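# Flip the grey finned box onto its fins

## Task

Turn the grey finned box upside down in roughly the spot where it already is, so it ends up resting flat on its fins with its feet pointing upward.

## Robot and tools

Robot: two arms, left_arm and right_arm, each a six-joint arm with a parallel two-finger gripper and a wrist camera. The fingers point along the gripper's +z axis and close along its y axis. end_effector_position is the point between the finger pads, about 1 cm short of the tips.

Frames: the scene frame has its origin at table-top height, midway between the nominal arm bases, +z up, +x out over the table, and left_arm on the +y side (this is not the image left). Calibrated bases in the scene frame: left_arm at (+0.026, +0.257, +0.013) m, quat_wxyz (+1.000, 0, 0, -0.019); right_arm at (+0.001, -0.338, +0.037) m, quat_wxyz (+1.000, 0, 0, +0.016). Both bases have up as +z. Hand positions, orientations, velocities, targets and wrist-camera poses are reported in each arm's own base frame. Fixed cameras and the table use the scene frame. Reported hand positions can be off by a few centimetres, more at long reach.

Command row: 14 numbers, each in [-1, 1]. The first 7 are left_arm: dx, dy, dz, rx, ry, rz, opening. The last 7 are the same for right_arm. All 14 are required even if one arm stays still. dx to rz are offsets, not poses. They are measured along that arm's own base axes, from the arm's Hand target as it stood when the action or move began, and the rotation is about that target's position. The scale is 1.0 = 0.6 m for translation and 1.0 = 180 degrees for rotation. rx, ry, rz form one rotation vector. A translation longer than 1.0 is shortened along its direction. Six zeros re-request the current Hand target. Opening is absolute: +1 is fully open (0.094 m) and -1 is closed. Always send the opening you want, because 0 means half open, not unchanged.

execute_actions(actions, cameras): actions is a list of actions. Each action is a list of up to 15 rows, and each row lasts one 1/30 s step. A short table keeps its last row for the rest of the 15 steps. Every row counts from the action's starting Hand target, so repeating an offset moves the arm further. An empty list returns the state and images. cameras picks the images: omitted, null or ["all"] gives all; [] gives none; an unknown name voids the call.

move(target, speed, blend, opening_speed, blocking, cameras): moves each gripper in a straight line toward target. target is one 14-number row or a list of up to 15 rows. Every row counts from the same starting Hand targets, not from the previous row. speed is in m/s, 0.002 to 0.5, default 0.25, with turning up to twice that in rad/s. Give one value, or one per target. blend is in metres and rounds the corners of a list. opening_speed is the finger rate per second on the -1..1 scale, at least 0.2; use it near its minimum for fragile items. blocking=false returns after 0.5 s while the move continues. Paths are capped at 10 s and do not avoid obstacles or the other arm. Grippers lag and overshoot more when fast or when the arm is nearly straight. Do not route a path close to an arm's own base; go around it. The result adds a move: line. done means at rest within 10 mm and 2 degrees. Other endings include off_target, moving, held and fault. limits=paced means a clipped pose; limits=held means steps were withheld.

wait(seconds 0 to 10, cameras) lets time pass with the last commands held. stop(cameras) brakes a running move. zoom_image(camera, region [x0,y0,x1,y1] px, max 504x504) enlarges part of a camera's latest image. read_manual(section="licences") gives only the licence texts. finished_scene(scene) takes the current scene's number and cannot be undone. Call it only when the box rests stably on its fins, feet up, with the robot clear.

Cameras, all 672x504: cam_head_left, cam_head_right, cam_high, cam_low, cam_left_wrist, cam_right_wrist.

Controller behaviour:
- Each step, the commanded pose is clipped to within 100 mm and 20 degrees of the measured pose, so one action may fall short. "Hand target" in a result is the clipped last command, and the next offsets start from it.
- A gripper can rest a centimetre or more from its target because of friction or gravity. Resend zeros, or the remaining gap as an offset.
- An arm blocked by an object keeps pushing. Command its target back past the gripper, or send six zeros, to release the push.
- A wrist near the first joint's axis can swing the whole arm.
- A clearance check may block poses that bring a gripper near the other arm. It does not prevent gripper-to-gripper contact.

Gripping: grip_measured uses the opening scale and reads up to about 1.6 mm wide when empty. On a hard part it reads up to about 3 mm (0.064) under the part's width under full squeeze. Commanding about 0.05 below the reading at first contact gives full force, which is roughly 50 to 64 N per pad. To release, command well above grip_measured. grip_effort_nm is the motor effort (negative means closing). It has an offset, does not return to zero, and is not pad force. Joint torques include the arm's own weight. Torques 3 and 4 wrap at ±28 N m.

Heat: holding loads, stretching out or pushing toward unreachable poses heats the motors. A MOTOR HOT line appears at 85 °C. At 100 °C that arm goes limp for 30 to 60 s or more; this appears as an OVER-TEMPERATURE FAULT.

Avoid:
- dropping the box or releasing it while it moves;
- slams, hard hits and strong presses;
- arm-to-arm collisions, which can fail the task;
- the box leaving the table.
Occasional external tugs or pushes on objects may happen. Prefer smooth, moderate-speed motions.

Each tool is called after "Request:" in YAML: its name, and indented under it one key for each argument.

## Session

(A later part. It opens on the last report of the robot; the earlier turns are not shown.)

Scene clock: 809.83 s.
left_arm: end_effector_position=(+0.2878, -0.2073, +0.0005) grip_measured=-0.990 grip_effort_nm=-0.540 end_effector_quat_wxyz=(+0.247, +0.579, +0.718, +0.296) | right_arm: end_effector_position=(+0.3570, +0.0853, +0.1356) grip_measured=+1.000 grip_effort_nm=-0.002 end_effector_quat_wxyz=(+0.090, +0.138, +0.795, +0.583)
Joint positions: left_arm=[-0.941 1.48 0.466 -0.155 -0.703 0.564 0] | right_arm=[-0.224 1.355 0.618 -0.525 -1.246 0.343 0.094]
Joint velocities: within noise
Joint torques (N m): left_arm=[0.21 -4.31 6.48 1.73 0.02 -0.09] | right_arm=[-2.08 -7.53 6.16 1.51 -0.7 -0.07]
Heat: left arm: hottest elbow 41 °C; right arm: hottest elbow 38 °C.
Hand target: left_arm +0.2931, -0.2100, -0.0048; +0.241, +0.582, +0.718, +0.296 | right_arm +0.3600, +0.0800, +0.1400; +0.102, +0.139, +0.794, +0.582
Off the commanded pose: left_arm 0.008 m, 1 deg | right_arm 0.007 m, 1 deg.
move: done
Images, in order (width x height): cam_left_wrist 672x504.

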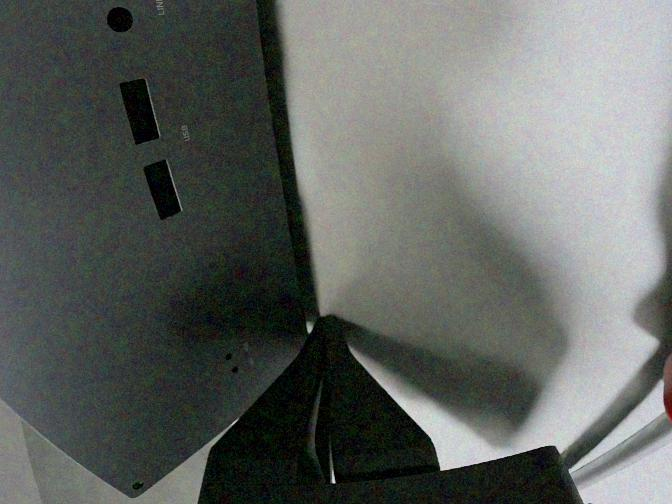

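Request:
move:
  target: [0.0246, 0.0046, 0.0005, 0, 0, 0, -1, 0, 0, 0, 0, 0, 0, 1]
  speed: 0.03
  cameras: ["cam_left_wrist"]

Request:
zoom_image:
  camera: "cam_left_wrist"
  region: [250, 230, 430, 410]

Scene clock: 816.53 s.
left_arm: end_effector_position=(+0.2934, -0.2054, +0.0002) grip_measured=-0.990 grip_effort_nm=-0.540 end_effector_quat_wxyz=(+0.245, +0.586, +0.713, +0.296) | right_arm: end_effector_position=(+0.3570, +0.0853, +0.1356) grip_measured=+1.000 grip_effort_nm=-0.007 end_effector_quat_wxyz=(+0.090, +0.138, +0.795, +0.583)
Joint positions: left_arm=[-0.919 1.482 0.466 -0.135 -0.688 0.61 0] | right_arm=[-0.224 1.355 0.618 -0.525 -1.246 0.343 0.094]
Joint velocities: within noise
Joint torques (N m): left_arm=[2.08 -3.66 7.3 2.28 0.17 -0.04] | right_arm=[-1.79 -7.47 6.24 1.4 -0.69 -0.05]
Heat: left arm: hottest elbow 41 °C; right arm: hottest elbow 38 °C.
Hand target: left_arm +0.3078, -0.2073, -0.0046; +0.241, +0.582, +0.718, +0.296 | right_arm +0.3600, +0.0800, +0.1400; +0.102, +0.139, +0.794, +0.582
Off the commanded pose: left_arm 0.015 m, 1 deg | right_arm 0.007 m, 1 deg.
move: off_target (left_arm)
Images, in order (width x height): cam_left_wrist 672x504.

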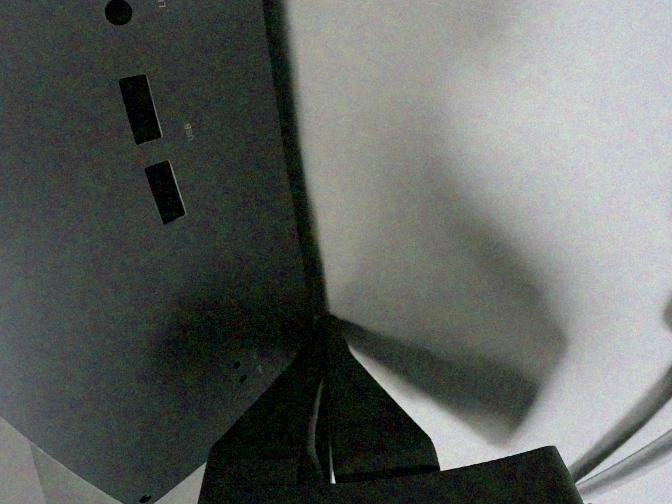

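Scaled by 2.800 from the camera's 672x504 image, which has a finer 960x720 frame.

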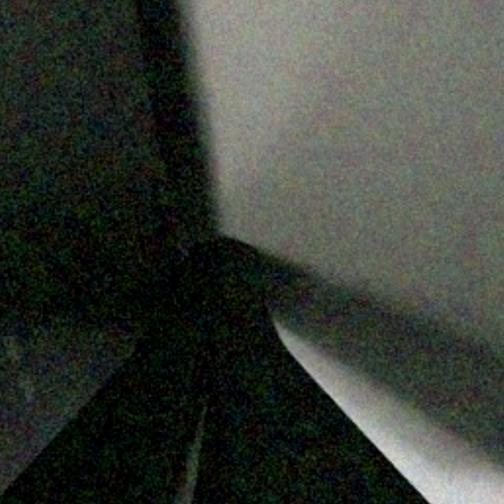

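Request:
move:
  target:
    - [-0.0246, -0.0046, 0.0, 0, 0, 0, -1, 0, 0, 0, 0, 0, 0, 1]
    - [-0.0246, -0.0046, -0.015, 0, 0, 0, -1, 0, 0, 0, 0, 0, 0, 1]
  speed: 0.03
  cameras: ["cam_left_wrist"]

Request:
zoom_image:
  camera: "cam_left_wrist"
  region: [270, 260, 390, 380]

Scene clock: 825.63 s.
left_arm: end_effector_position=(+0.2930, -0.2059, -0.0001) grip_measured=-0.990 grip_effort_nm=-0.540 end_effector_quat_wxyz=(+0.248, +0.580, +0.715, +0.302) | right_arm: end_effector_position=(+0.3570, +0.0853, +0.1356) grip_measured=+1.000 grip_effort_nm=-0.007 end_effector_quat_wxyz=(+0.090, +0.138, +0.795, +0.583)
Joint positions: left_arm=[-0.929 1.491 0.466 -0.129 -0.709 0.59 0] | right_arm=[-0.224 1.355 0.618 -0.525 -1.246 0.343 0.094]
Joint velocities: within noise
Joint torques (N m): left_arm=[-1.03 -2.78 5.9 2.19 0.23 -0.4] | right_arm=[-1.73 -7.59 6.2 1.69 -0.67 -0.08]
Heat: left arm: hottest elbow 41 °C; right arm: hottest elbow 38 °C.
Hand target: left_arm +0.2931, -0.2100, -0.0136; +0.241, +0.583, +0.718, +0.296 | right_arm +0.3600, +0.0800, +0.1400; +0.102, +0.139, +0.794, +0.582
Off the commanded pose: left_arm 0.014 m, 1 deg | right_arm 0.007 m, 1 deg.
move: off_target (left_arm)
Images, in order (width x height): cam_left_wrist 672x504.

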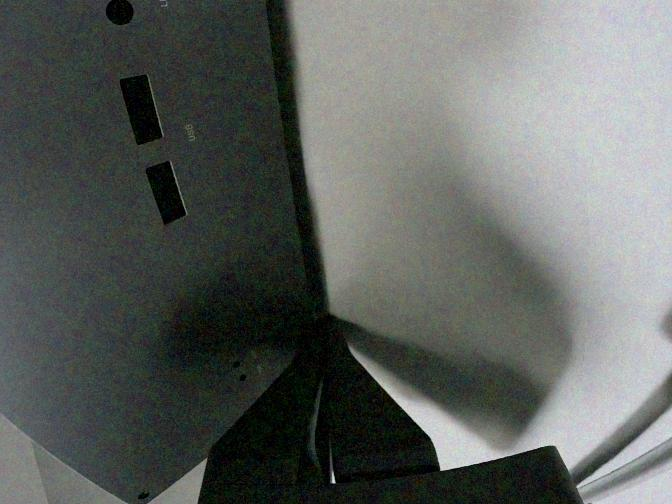

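Scaled by 4.200 from the camera's 672x504 image, which has a finer 960x720 frame.

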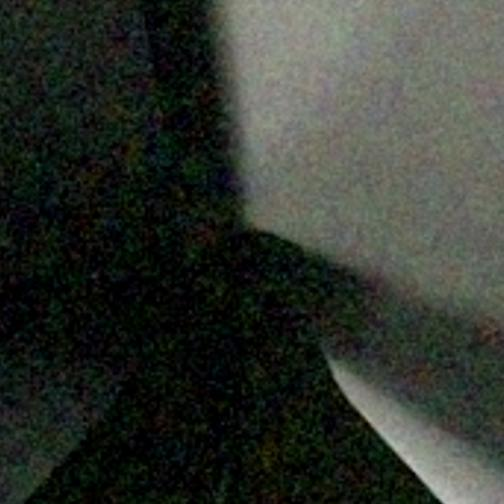

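Request:
move:
  target:
    - [0.0, 0.0, 0.0135, 0, 0, 0, -1, 0, 0, 0, 0, 0, 0, 1]
    - [0.041, 0.0077, 0.0135, 0, 0, 0, -1, 0, 0, 0, 0, 0, 0, 1]
  speed: 0.03
  cameras: ["cam_left_wrist", "cam_right_wrist"]

Request:
zoom_image:
  camera: "cam_left_wrist"
  region: [270, 260, 390, 380]

Scene clock: 837.27 s.
left_arm: end_effector_position=(+0.2966, -0.2056, +0.0001) grip_measured=-0.990 grip_effort_nm=-0.535 end_effector_quat_wxyz=(+0.245, +0.592, +0.709, +0.295) | right_arm: end_effector_position=(+0.3570, +0.0853, +0.1356) grip_measured=+1.000 grip_effort_nm=-0.012 end_effector_quat_wxyz=(+0.090, +0.138, +0.795, +0.583)
Joint positions: left_arm=[-0.909 1.484 0.466 -0.119 -0.679 0.638 0] | right_arm=[-0.224 1.355 0.618 -0.525 -1.246 0.343 0.094]
Joint velocities: within noise
Joint torques (N m): left_arm=[3.78 -3.02 7.87 2.61 0.27 -0.01] | right_arm=[-2.2 -7.36 6.15 1.43 -0.71 -0.04]
Heat: left arm: hottest elbow 40 °C; right arm: hottest elbow 38 °C.
Hand target: left_arm +0.3177, -0.2054, -0.0054; +0.241, +0.582, +0.718, +0.296 | right_arm +0.3600, +0.0800, +0.1400; +0.102, +0.139, +0.794, +0.582
Off the commanded pose: left_arm 0.022 m, 2 deg | right_arm 0.007 m, 1 deg.
move: off_target (left_arm)
Images, in order (width x height): cam_left_wrist 672x504, cam_right_wrist 672x504.

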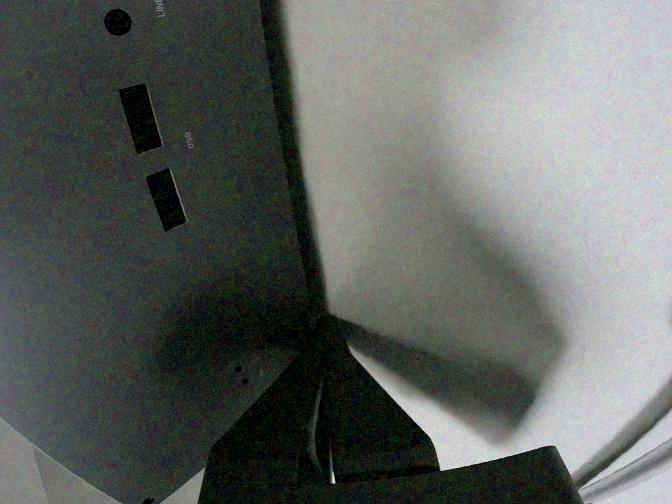

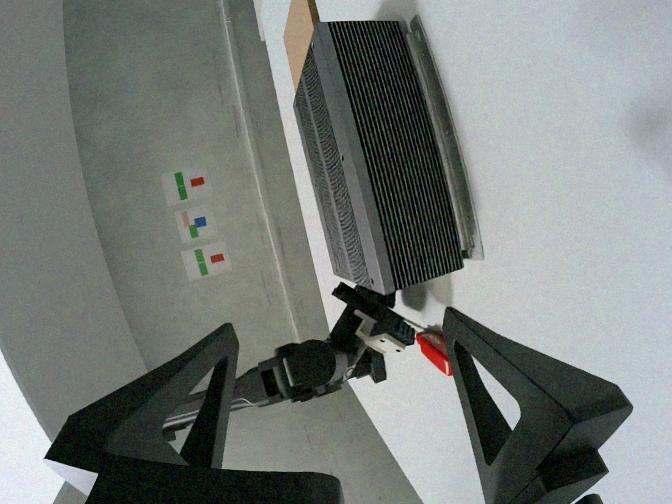

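Scaled by 4.200 from the camera's 672x504 image, which has a finer 960x720 frame.

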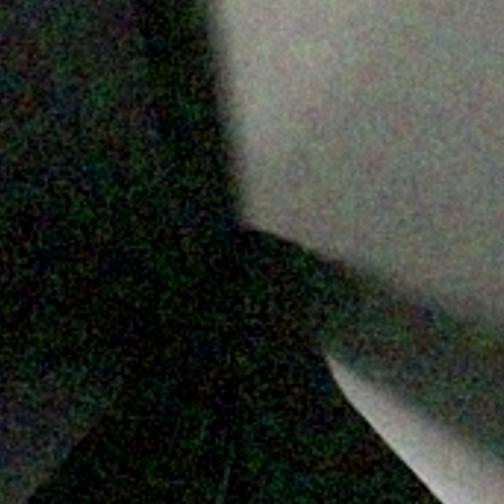

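Request:
move:
  target: [0.0, 0.0, 0.05, 0, 0, 0, -1, 0, 0, 0, 0, 0, 0, 1]
  speed: 0.05
  cameras: ["cam_high", "cam_low", "cam_left_wrist", "cam_right_wrist"]

Scene clock: 843.87 s.
left_arm: end_effector_position=(+0.2952, -0.1956, +0.0016) grip_measured=-0.990 grip_effort_nm=-0.535 end_effector_quat_wxyz=(+0.215, +0.601, +0.713, +0.290) | right_arm: end_effector_position=(+0.3570, +0.0853, +0.1356) grip_measured=+1.000 grip_effort_nm=-0.012 end_effector_quat_wxyz=(+0.090, +0.138, +0.795, +0.583)
Joint positions: left_arm=[-0.881 1.459 0.479 -0.209 -0.648 0.65 0] | right_arm=[-0.224 1.355 0.618 -0.525 -1.246 0.343 0.094]
Joint velocities: within noise
Joint torques (N m): left_arm=[1.14 -8.47 8.73 1.4 -0.96 -0.1] | right_arm=[-1.61 -7.53 6.09 1.5 -0.7 0]
Heat: left arm: hottest elbow 41 °C; right arm: hottest elbow 38 °C.
Hand target: left_arm +0.3176, -0.2053, +0.0244; +0.241, +0.583, +0.718, +0.296 | right_arm +0.3600, +0.0800, +0.1400; +0.102, +0.139, +0.794, +0.582
Off the commanded pose: left_arm 0.034 m, 4 deg | right_arm 0.007 m, 1 deg.
move: off_target (left_arm)
Images, in order (width x height): cam_high 672x504, cam_low 672x504, cam_left_wrist 672x504, cam_right_wrist 672x504.

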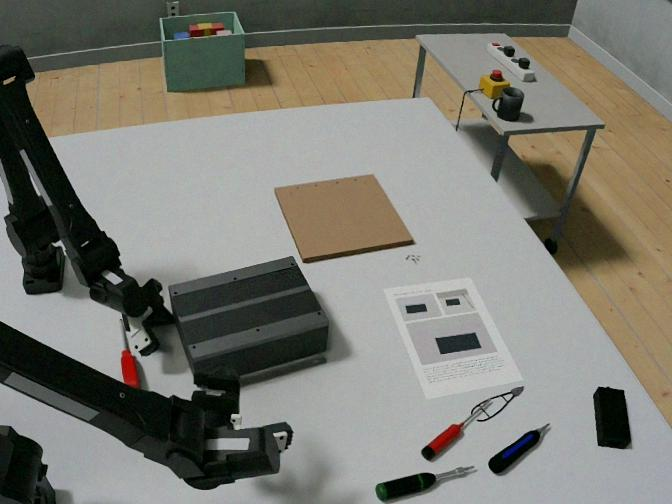

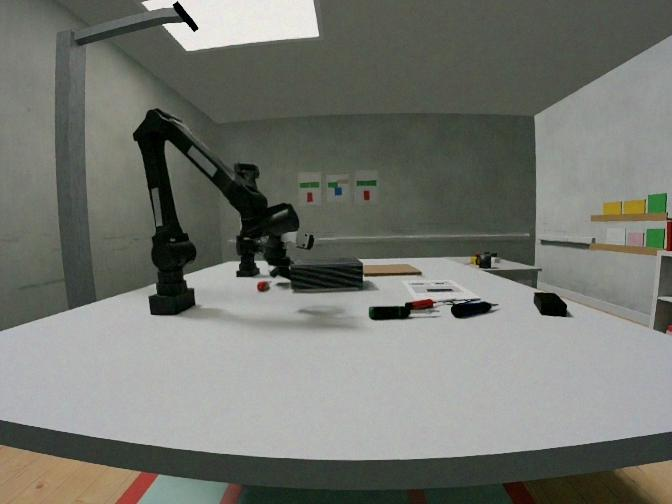

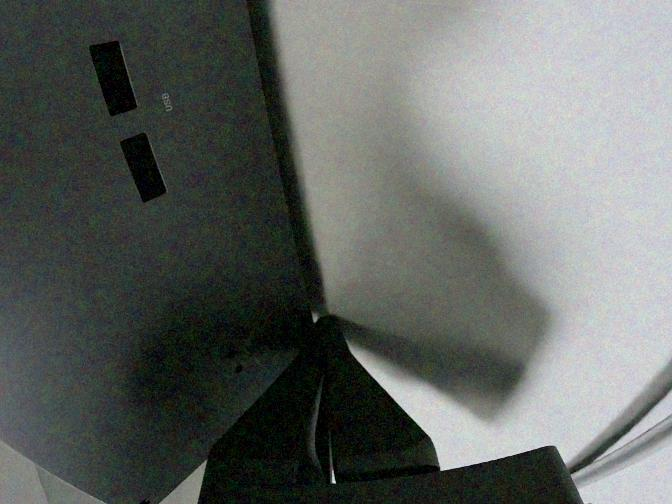

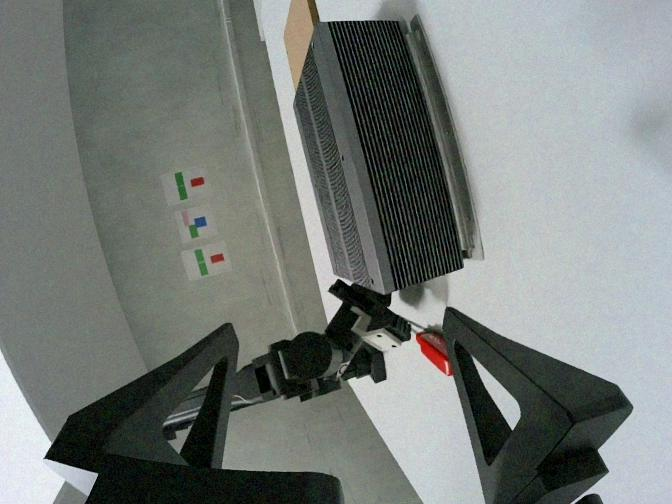

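Request:
move:
  target: [0.01, -0.033, 0.0333, 0, 0, 0, -1, 0, 0, 0, 0, 0, 0, 1]
  speed: 0.05
  cameras: ["cam_low", "cam_left_wrist", "cam_right_wrist"]

Scene clock: 852.50 s.
left_arm: end_effector_position=(+0.2935, -0.1992, +0.0121) grip_measured=-0.990 grip_effort_nm=-0.535 end_effector_quat_wxyz=(+0.192, +0.613, +0.708, +0.294) | right_arm: end_effector_position=(+0.3570, +0.0853, +0.1356) grip_measured=+1.000 grip_effort_nm=-0.012 end_effector_quat_wxyz=(+0.090, +0.138, +0.795, +0.583)
Joint positions: left_arm=[-0.893 1.439 0.522 -0.328 -0.651 0.645 0] | right_arm=[-0.224 1.355 0.618 -0.525 -1.246 0.343 0.094]
Joint velocities: within noise
Joint torques (N m): left_arm=[0.03 -8.7 11.07 1.73 -1.25 -0.37] | right_arm=[-1.67 -8.29 6.15 1.46 -0.69 -0.02]
Heat: left arm: hottest elbow 40 °C; right arm: hottest elbow 38 °C.
Hand target: left_arm +0.3237, -0.2251, +0.0445; +0.241, +0.583, +0.718, +0.296 | right_arm +0.3600, +0.0800, +0.1400; +0.102, +0.139, +0.794, +0.582
Off the commanded pose: left_arm 0.051 m, 7 deg | right_arm 0.007 m, 1 deg.
move: off_target (left_arm)
Images, in order (width x height): cam_low 672x504, cam_left_wrist 672x504, cam_right_wrist 672x504.

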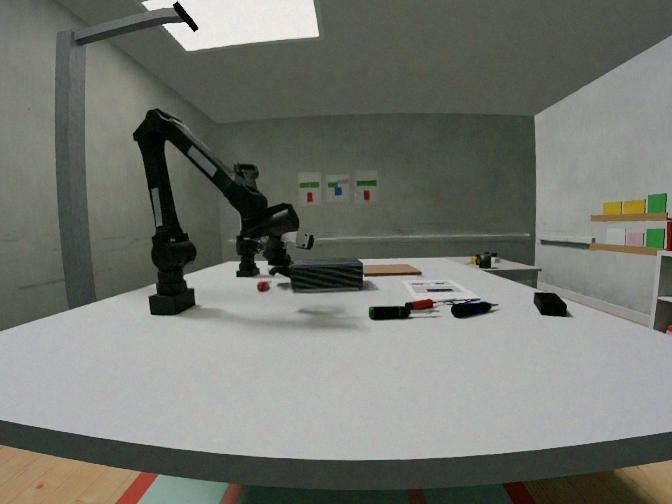

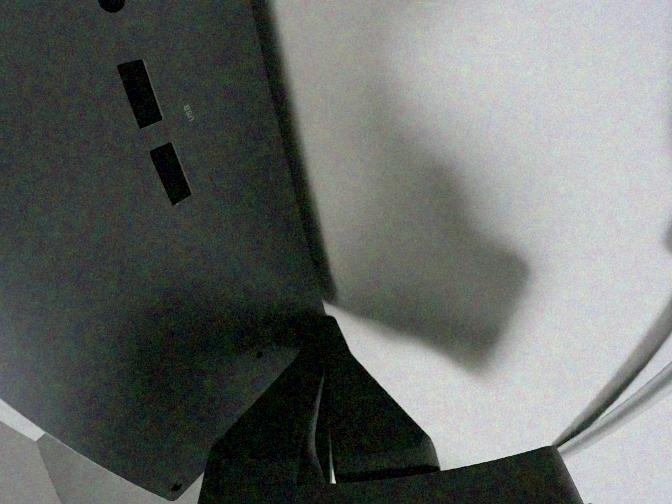

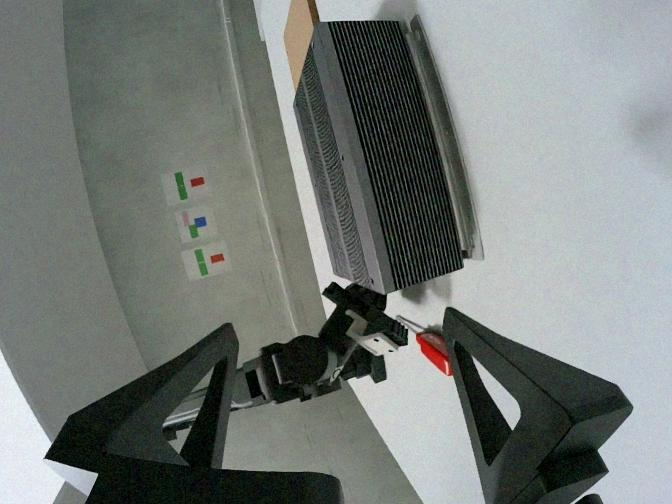

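Request:
move:
  target:
    - [-0.1728, 0.0418, 0.0925, 0, 0, 0, -1, 0, 0, 0, 0, 0, 0, 1]
    - [-0.1395, 0.2585, 0.2092, -0.2364, 0.1614, 0.1855, -1, 0.1333, 0.0667, -0.0333, -0.0195, -0.2462, 0.1326, 1]
    - [0.1497, 0.2742, 0.0258, -0.4732, 0.3232, 0.3714, -1, 0.1585, 0.1707, -0.169, -0.0390, -0.4924, 0.2652, 1]
  speed: 0.3
  blend: 0.03

Scene clock: 1013.27 s.
left_arm: end_effector_position=(+0.3976, -0.0656, +0.0586) grip_measured=-0.990 grip_effort_nm=-0.530 end_effector_quat_wxyz=(+0.022, -0.084, +0.902, -0.422) | right_arm: end_effector_position=(+0.4470, +0.1765, +0.0383) grip_measured=+1.000 grip_effort_nm=-0.012 end_effector_quat_wxyz=(-0.398, +0.592, -0.527, -0.462)
Joint positions: left_arm=[0.171 1.622 0.865 -0.845 0.873 -0.001 0] | right_arm=[0.026 2.023 1.16 -1.087 -1.291 -1.95 0.094]
Joint velocities: within noise
Joint torques (N m): left_arm=[-0.32 -8.64 8.88 1.01 0.72 -0.27] | right_arm=[0.5 -13.22 6.89 -0.57 -0.6 -0.13]
Heat: left arm: hottest elbow 50 °C; right arm: hottest elbow 38 °C.
Hand target: left_arm +0.4135, -0.0606, +0.0600; +0.030, -0.089, +0.901, -0.423 | right_arm +0.4550, +0.1824, +0.0385; -0.398, +0.601, -0.519, -0.460
Off the commanded pose: left_arm 0.017 m, 1 deg | right_arm 0.010 m, 1 deg.
move: off_target (left_arm)

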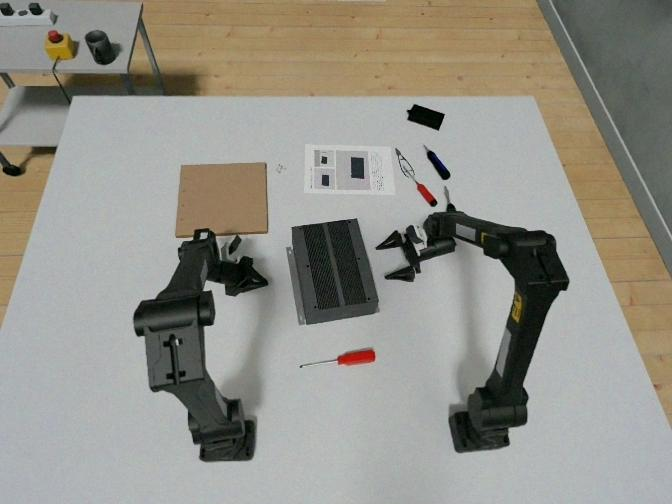

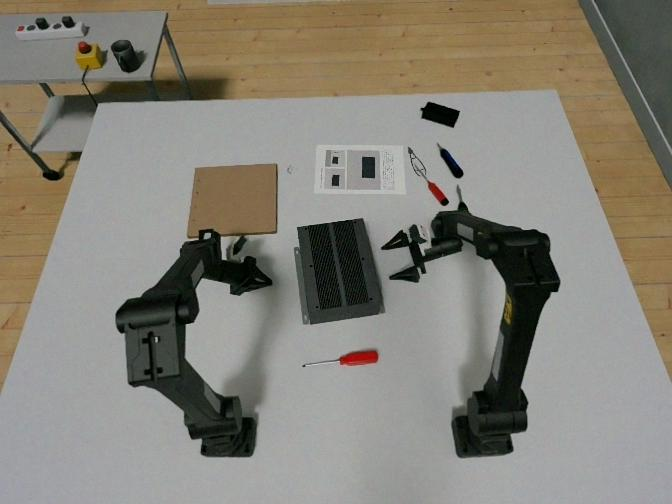

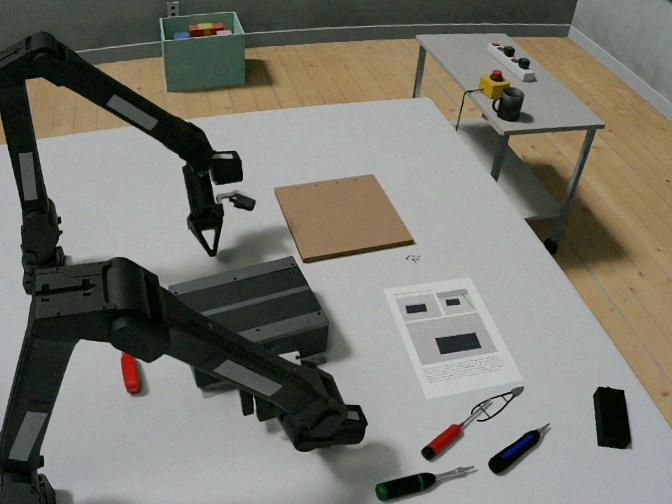

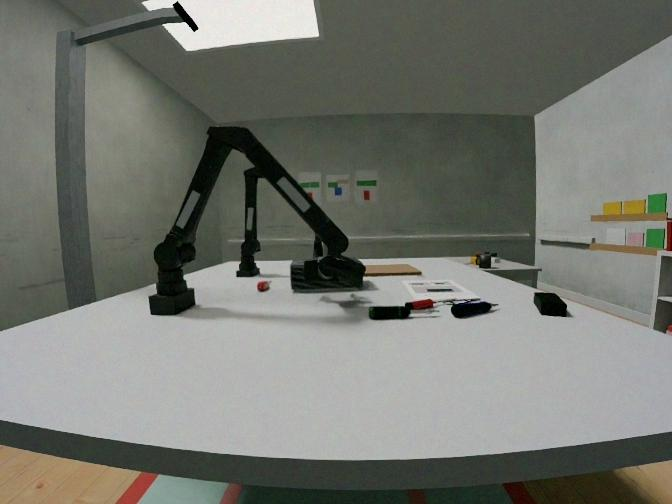

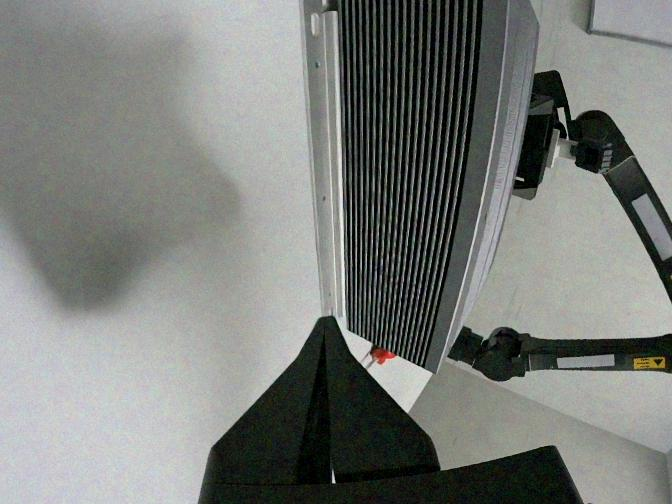

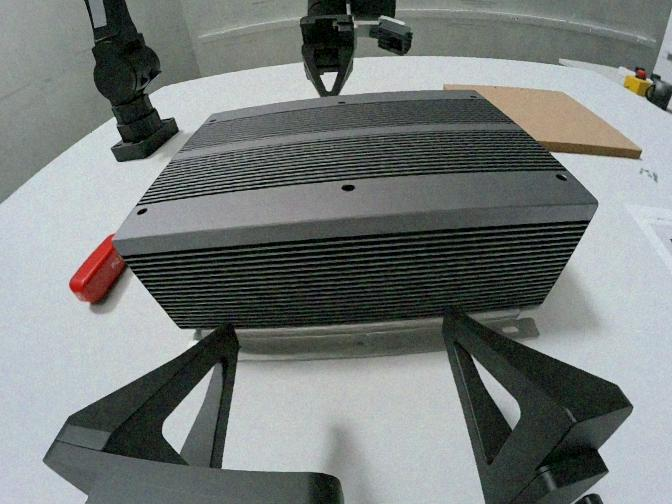

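Request:
execute_actions:
  actions: []

Scene clock: 1043.37 s.
left_arm: end_effector_position=(+0.3977, -0.0656, +0.0585) grip_measured=-0.990 grip_effort_nm=-0.530 end_effector_quat_wxyz=(+0.022, -0.084, +0.902, -0.422) | right_arm: end_effector_position=(+0.4470, +0.1765, +0.0381) grip_measured=+1.000 grip_effort_nm=-0.012 end_effector_quat_wxyz=(-0.398, +0.593, -0.527, -0.462)
Joint positions: left_arm=[0.171 1.622 0.865 -0.844 0.873 -0.001 0] | right_arm=[0.026 2.024 1.16 -1.087 -1.291 -1.95 0.094]
Joint velocities: within noise
Joint torques (N m): left_arm=[-0.09 -8.47 8.91 0.99 0.72 -0.26] | right_arm=[-0.09 -13.57 6.84 -0.43 -0.58 -0.12]
Heat: left arm: hottest elbow 48 °C; right arm: hottest elbow 37 °C.
Hand target: left_arm +0.4135, -0.0606, +0.0600; +0.030, -0.088, +0.901, -0.423 | right_arm +0.4550, +0.1824, +0.0385; -0.398, +0.601, -0.519, -0.460
Tool commands: left_gripper/opening=-1.0 right_gripper/opening=+1.0
Off the commanded pose: left_arm 0.017 m, 1 deg | right_arm 0.010 m, 1 deg.

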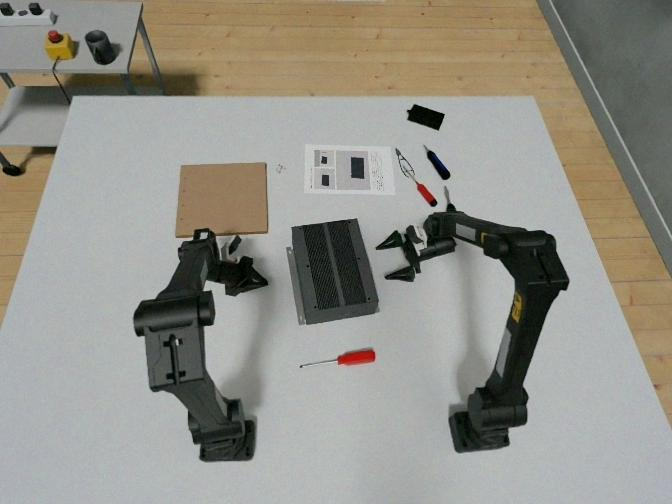

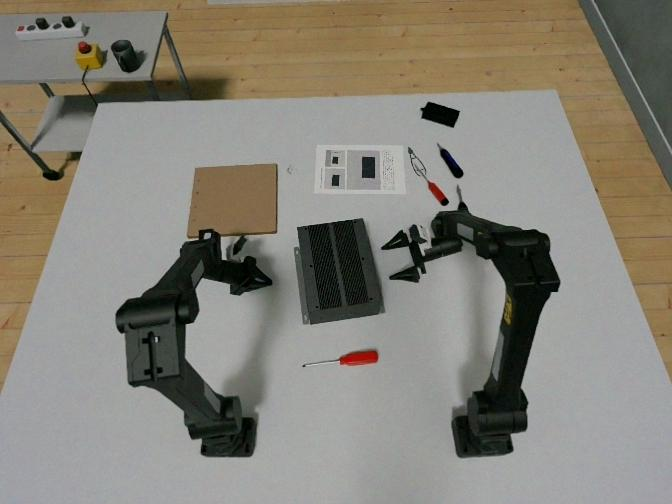

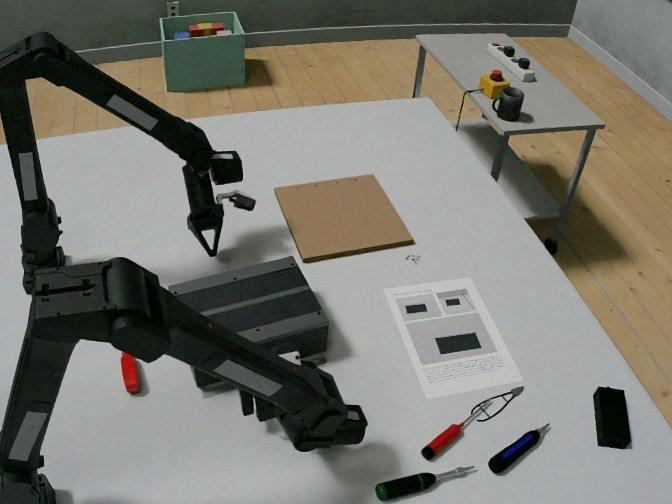

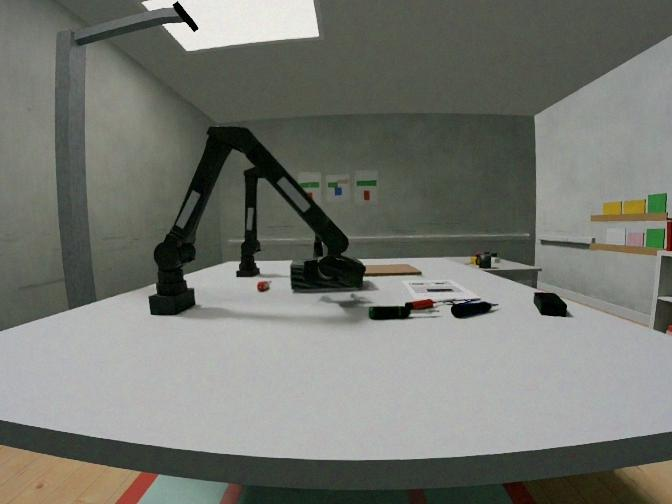

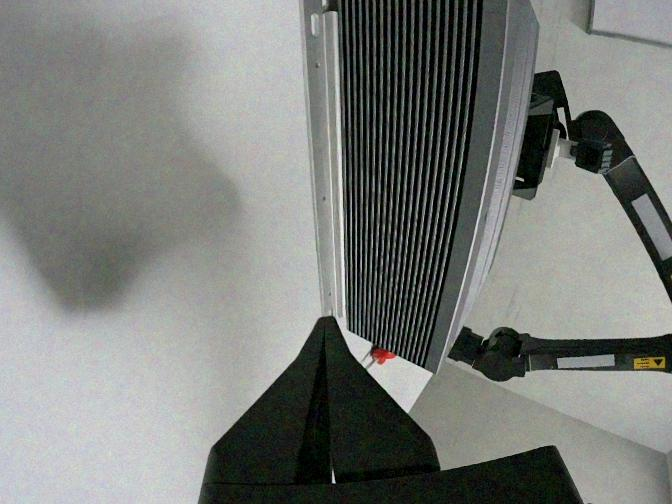

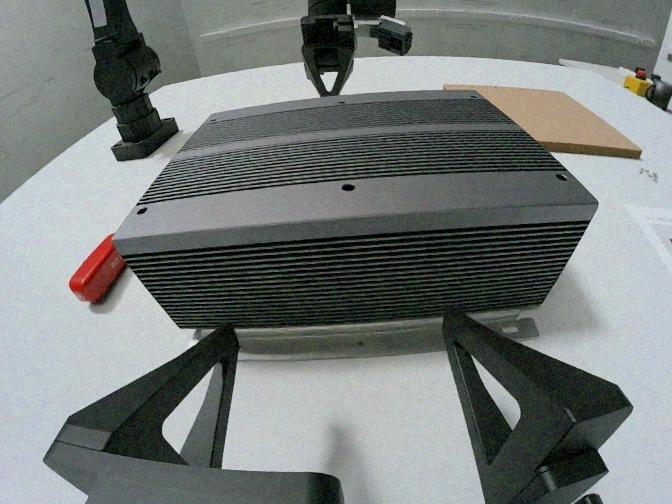

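Request:
move:
  target: [0.020,-0.023,-0.09,0,0,0,-1,0,0,0,0,0,0,1]
  speed: 0.06
  cameras: ["cam_left_wrist","cam_right_wrist"]

Scene clock: 1073.77 s.
left_arm: end_effector_position=(+0.4193, -0.0711, +0.0114) grip_measured=-0.990 grip_effort_nm=-0.530 end_effector_quat_wxyz=(+0.034, -0.087, +0.902, -0.422) | right_arm: end_effector_position=(+0.4470, +0.1765, +0.0381) grip_measured=+1.000 grip_effort_nm=-0.012 end_effector_quat_wxyz=(-0.398, +0.593, -0.526, -0.461)
Joint positions: left_arm=[0.148 1.749 0.865 -0.652 0.873 -0.06 0] | right_arm=[0.026 2.024 1.16 -1.087 -1.291 -1.951 0.094]
Joint velocities: within noise
Joint torques (N m): left_arm=[-1.61 -9.35 6.82 1.2 0.68 -0.28] | right_arm=[0.09 -13.8 6.91 -0.4 -0.6 -0.14]
Heat: left arm: hottest elbow 46 °C; right arm: hottest elbow 37 °C.
Hand target: left_arm +0.4255, -0.0745, +0.0059; +0.030, -0.088, +0.901, -0.423 | right_arm +0.4550, +0.1824, +0.0385; -0.398, +0.601, -0.519, -0.460
Off the commanded pose: left_arm 0.009 m, 0 deg | right_arm 0.010 m, 1 deg.
move: done
Images, in order (width x height): cam_left_wrist 672x504, cam_right_wrist 672x504.

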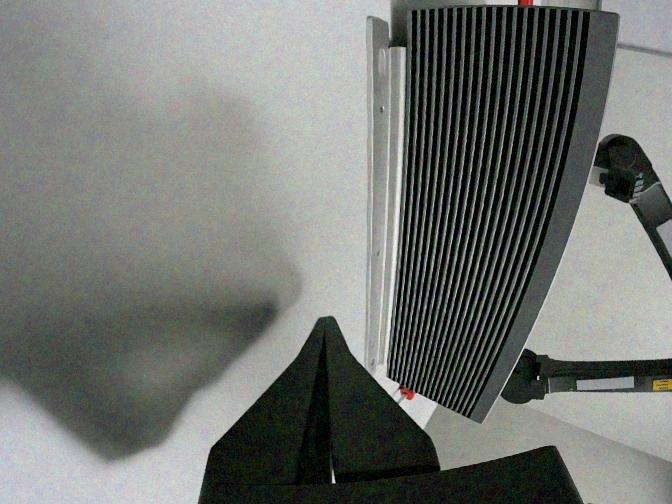

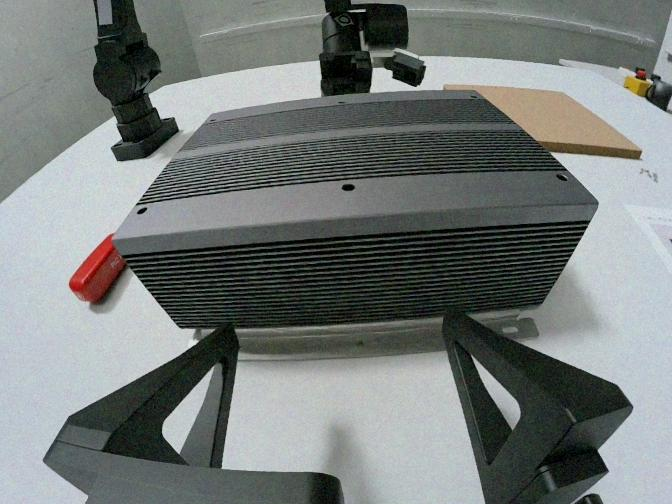

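Request:
move:
  target:
    - [0,0,-0.014,0,0,0,-1,0,0,0,0,0,0,1]
    - [0.0117,-0.0623,-0.016,0,0,0,-1,0,0,0,0,0,0,1]
  speed: 0.05
  cameras: ["cam_left_wrist"]

Scene clock: 1146.40 s.
left_arm: end_effector_position=(+0.4346, -0.1085, +0.0064) grip_measured=-0.990 grip_effort_nm=-0.525 end_effector_quat_wxyz=(+0.040, -0.083, +0.901, -0.424) | right_arm: end_effector_position=(+0.4470, +0.1765, +0.0381) grip_measured=+1.000 grip_effort_nm=-0.012 end_effector_quat_wxyz=(-0.398, +0.593, -0.526, -0.461)
Joint positions: left_arm=[0.054 1.767 0.865 -0.51 0.869 -0.203 0] | right_arm=[0.026 2.024 1.16 -1.087 -1.291 -1.951 0.094]
Joint velocities: within noise
Joint torques (N m): left_arm=[-1.44 -9.93 5.53 1.33 0.47 -0.26] | right_arm=[-0.03 -13.63 6.99 -0.49 -0.57 -0.12]
Heat: left arm: hottest elbow 42 °C; right arm: hottest elbow 37 °C.
Hand target: left_arm +0.4325, -0.1118, -0.0037; +0.030, -0.089, +0.901, -0.423 | right_arm +0.4550, +0.1824, +0.0386; -0.398, +0.601, -0.518, -0.460
Off the commanded pose: left_arm 0.011 m, 1 deg | right_arm 0.010 m, 1 deg.
move: off_target (left_arm)
Images, in order (width x height): cam_left_wrist 672x504.

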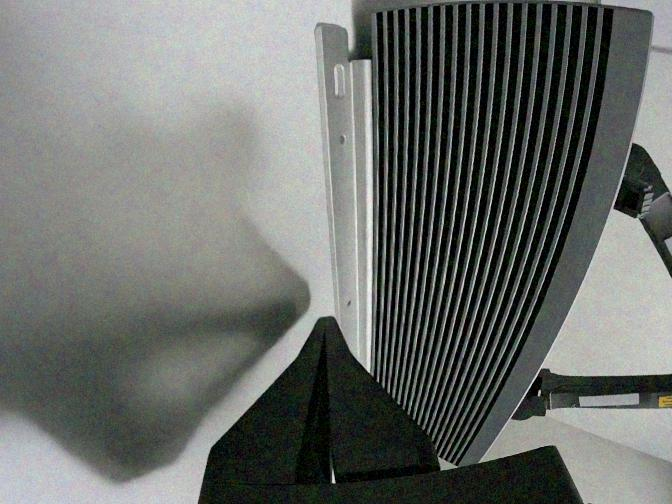

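Request:
move:
  target: [0,0,-0.017,0,0,0,-1,0,0,0,0,0,0,1]
  speed: 0.04
  cameras: ["cam_left_wrist"]

Request:
zoom_image:
  camera: "cam_left_wrist"
  region: [230, 230, 430, 380]

Scene clock: 1156.83 s.
left_arm: end_effector_position=(+0.4371, -0.1084, -0.0011) grip_measured=-0.990 grip_effort_nm=-0.525 end_effector_quat_wxyz=(+0.043, -0.082, +0.901, -0.424) | right_arm: end_effector_position=(+0.4470, +0.1765, +0.0379) grip_measured=+1.000 grip_effort_nm=-0.012 end_effector_quat_wxyz=(-0.398, +0.593, -0.526, -0.462)
Joint positions: left_arm=[0.054 1.787 0.865 -0.482 0.869 -0.204 0] | right_arm=[0.026 2.024 1.16 -1.087 -1.291 -1.951 0.094]
Joint velocities: within noise
Joint torques (N m): left_arm=[-1.44 -9.64 5.11 1.37 0.46 -0.26] | right_arm=[0.5 -13.92 6.87 -0.38 -0.57 -0.12]
Heat: left arm: hottest elbow 42 °C; right arm: hottest elbow 37 °C.
Hand target: left_arm +0.4325, -0.1118, -0.0139; +0.030, -0.089, +0.901, -0.423 | right_arm +0.4550, +0.1824, +0.0384; -0.398, +0.601, -0.519, -0.460
Off the commanded pose: left_arm 0.014 m, 2 deg | right_arm 0.010 m, 1 deg.
move: off_target (left_arm)
Images, in order (width x height): cam_left_wrist 672x504.

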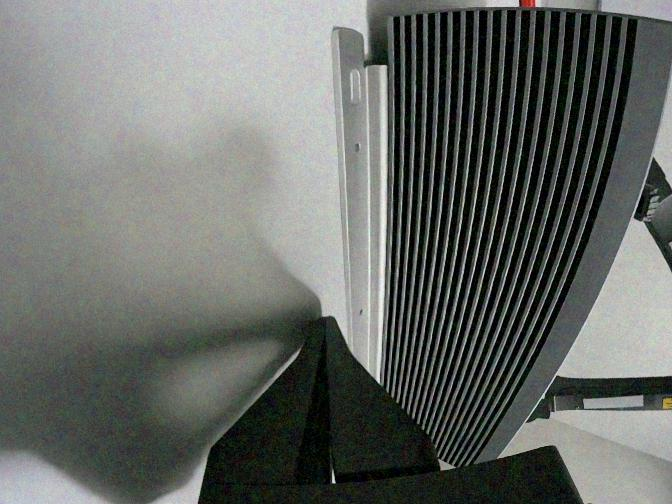

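Scaled by 2.520 from the camera's 672x504 image, which has a finer 960x720 frame.

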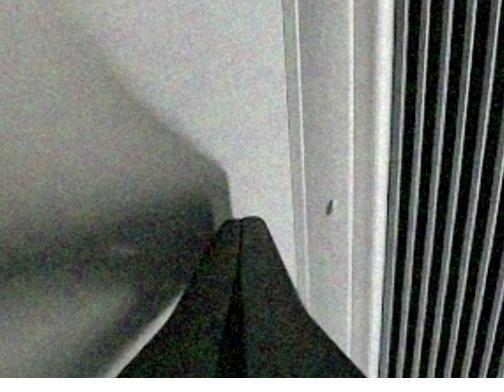

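Request:
move:
  target: [0.008,-0.030,0,0,0,0,-1,0,0,0,0,0,0,1]
  speed: 0.03
  cameras: ["cam_left_wrist"]

Request:
zoom_image:
  camera: "cam_left_wrist"
  region: [230, 230, 430, 380]

Scene clock: 1164.43 s.
left_arm: end_effector_position=(+0.4413, -0.1260, -0.0010) grip_measured=-0.990 grip_effort_nm=-0.530 end_effector_quat_wxyz=(+0.043, -0.082, +0.901, -0.424) | right_arm: end_effector_position=(+0.4470, +0.1765, +0.0379) grip_measured=+1.000 grip_effort_nm=-0.012 end_effector_quat_wxyz=(-0.398, +0.593, -0.526, -0.462)
Joint positions: left_arm=[0.011 1.789 0.865 -0.431 0.862 -0.269 0] | right_arm=[0.026 2.024 1.16 -1.087 -1.291 -1.951 0.094]
Joint velocities: within noise
Joint torques (N m): left_arm=[-1.55 -9.88 5.35 1.5 0.45 -0.25] | right_arm=[-0.56 -14.04 6.82 -0.57 -0.59 -0.1]
Heat: left arm: hottest elbow 41 °C; right arm: hottest elbow 37 °C.
Hand target: left_arm +0.4373, -0.1298, -0.0138; +0.030, -0.089, +0.901, -0.423 | right_arm +0.4550, +0.1824, +0.0384; -0.398, +0.601, -0.519, -0.460
Off the commanded pose: left_arm 0.014 m, 2 deg | right_arm 0.010 m, 1 deg.
move: off_target (left_arm)
Images, in order (width x height): cam_left_wrist 672x504.

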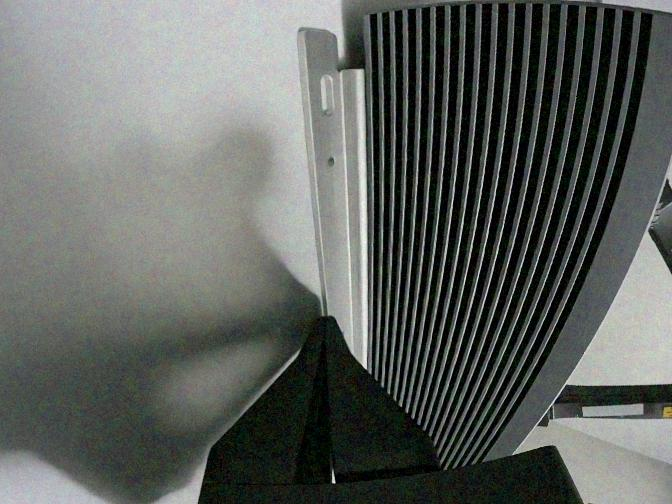

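Scaled by 2.520 from the camera's 672x504 image, which has a finer 960x720 frame.

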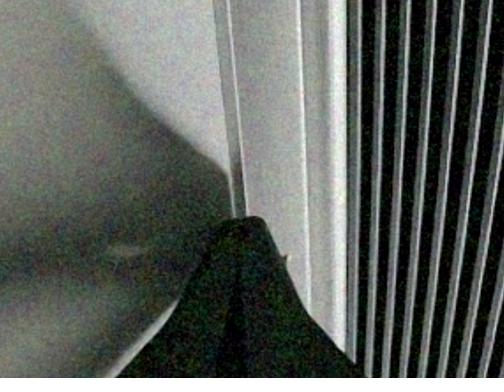

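Request:
move:
  target: [0.005,-0.025,-0.01,0,0,0,-1,0,0,0,0,0,0,1]
  speed: 0.03
  cameras: ["cam_left_wrist"]

Request:
zoom_image:
  camera: "cam_left_wrist"
  region: [230, 230, 430, 380]

Scene clock: 1177.27 s.
left_arm: end_effector_position=(+0.4438, -0.1318, -0.0033) grip_measured=-0.990 grip_effort_nm=-0.530 end_effector_quat_wxyz=(+0.043, -0.093, +0.899, -0.425) | right_arm: end_effector_position=(+0.4470, +0.1765, +0.0379) grip_measured=+1.000 grip_effort_nm=-0.012 end_effector_quat_wxyz=(-0.398, +0.593, -0.526, -0.462)
Joint positions: left_arm=[-0.003 1.794 0.86 -0.391 0.858 -0.321 0] | right_arm=[0.026 2.024 1.16 -1.087 -1.291 -1.951 0.094]
Joint velocities: within noise
Joint torques (N m): left_arm=[-3.31 -9 5.56 2.19 0.3 -0.25] | right_arm=[0.32 -13.57 6.93 -0.34 -0.58 -0.13]
Heat: left arm: hottest elbow 41 °C; right arm: hottest elbow 37 °C.
Hand target: left_arm +0.4404, -0.1447, -0.0198; +0.030, -0.088, +0.901, -0.423 | right_arm +0.4550, +0.1824, +0.0385; -0.398, +0.601, -0.519, -0.460
Off the commanded pose: left_arm 0.021 m, 2 deg | right_arm 0.010 m, 1 deg.
move: off_target (left_arm)
Images, in order (width x height): cam_left_wrist 672x504.

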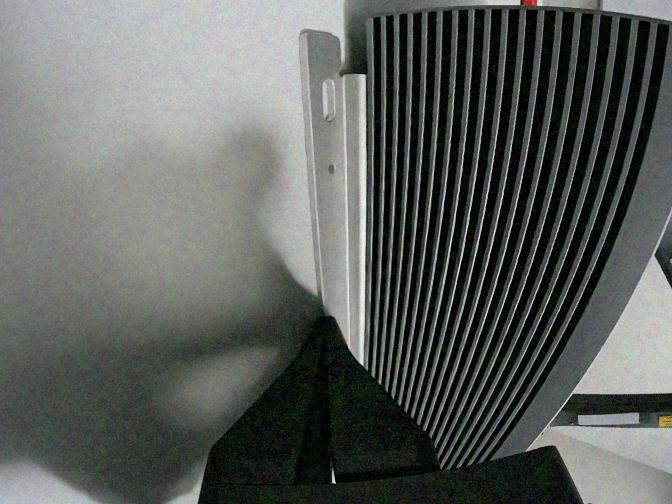

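Scaled by 2.520 from the camera's 672x504 image, which has a finer 960x720 frame.

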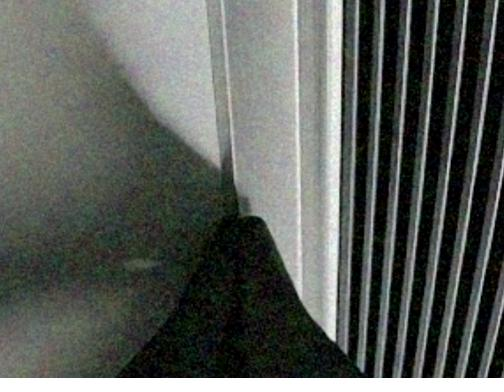

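Request:
move:
  target: [0,0,0,0,0,0,-1,-0.010,0.0676,0.01,0,0,0,1]
  speed: 0.05
  cameras: ["cam_right_wrist","cam_left_wrist"]

Scene clock: 1185.53 s.
left_arm: end_effector_position=(+0.4437, -0.1318, -0.0034) grip_measured=-0.990 grip_effort_nm=-0.530 end_effector_quat_wxyz=(+0.043, -0.093, +0.899, -0.425) | right_arm: end_effector_position=(+0.4504, +0.2146, +0.0371) grip_measured=+1.000 grip_effort_nm=-0.012 end_effector_quat_wxyz=(-0.396, +0.594, -0.526, -0.461)
Joint positions: left_arm=[-0.003 1.794 0.859 -0.39 0.858 -0.322 0] | right_arm=[0.107 1.992 1.118 -0.806 -1.305 -1.668 0.094]
Joint velocities: within noise
Joint torques (N m): left_arm=[-3.25 -9.05 5.53 2.21 0.3 -0.26] | right_arm=[0.91 -15.79 4.83 0.69 -0.83 0.05]
Heat: left arm: hottest elbow 40 °C; right arm: hottest elbow 37 °C.
Hand target: left_arm +0.4403, -0.1447, -0.0199; +0.030, -0.089, +0.901, -0.423 | right_arm +0.4490, +0.2231, +0.0445; -0.398, +0.601, -0.519, -0.460
Off the commanded pose: left_arm 0.021 m, 2 deg | right_arm 0.011 m, 1 deg.
move: off_target (left_arm, right_arm)
Images, in order (width x height): cam_left_wrist 672x504, cam_right_wrist 672x504.

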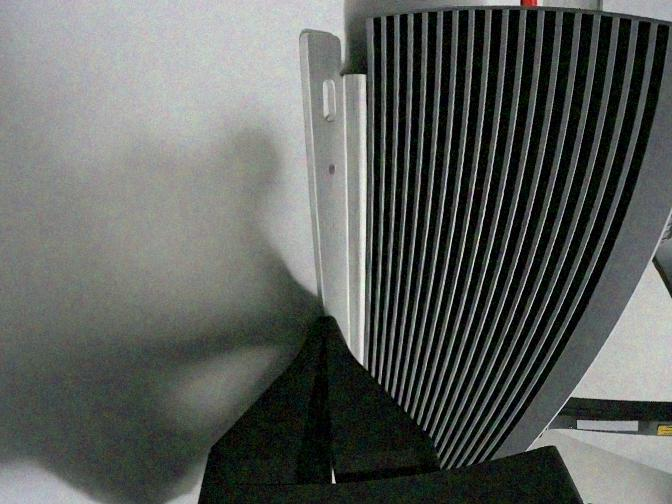

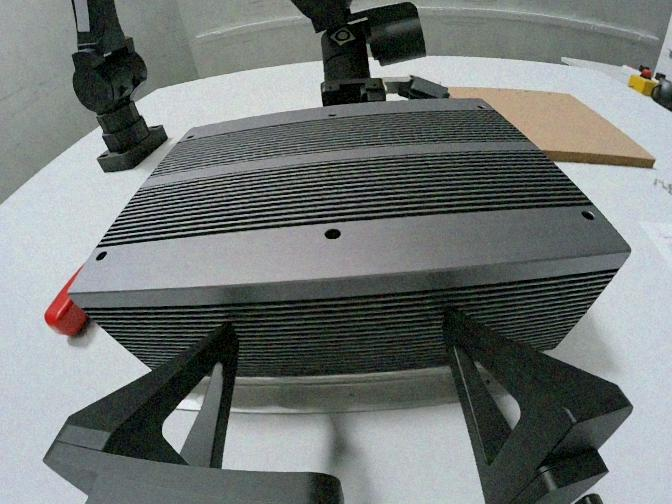

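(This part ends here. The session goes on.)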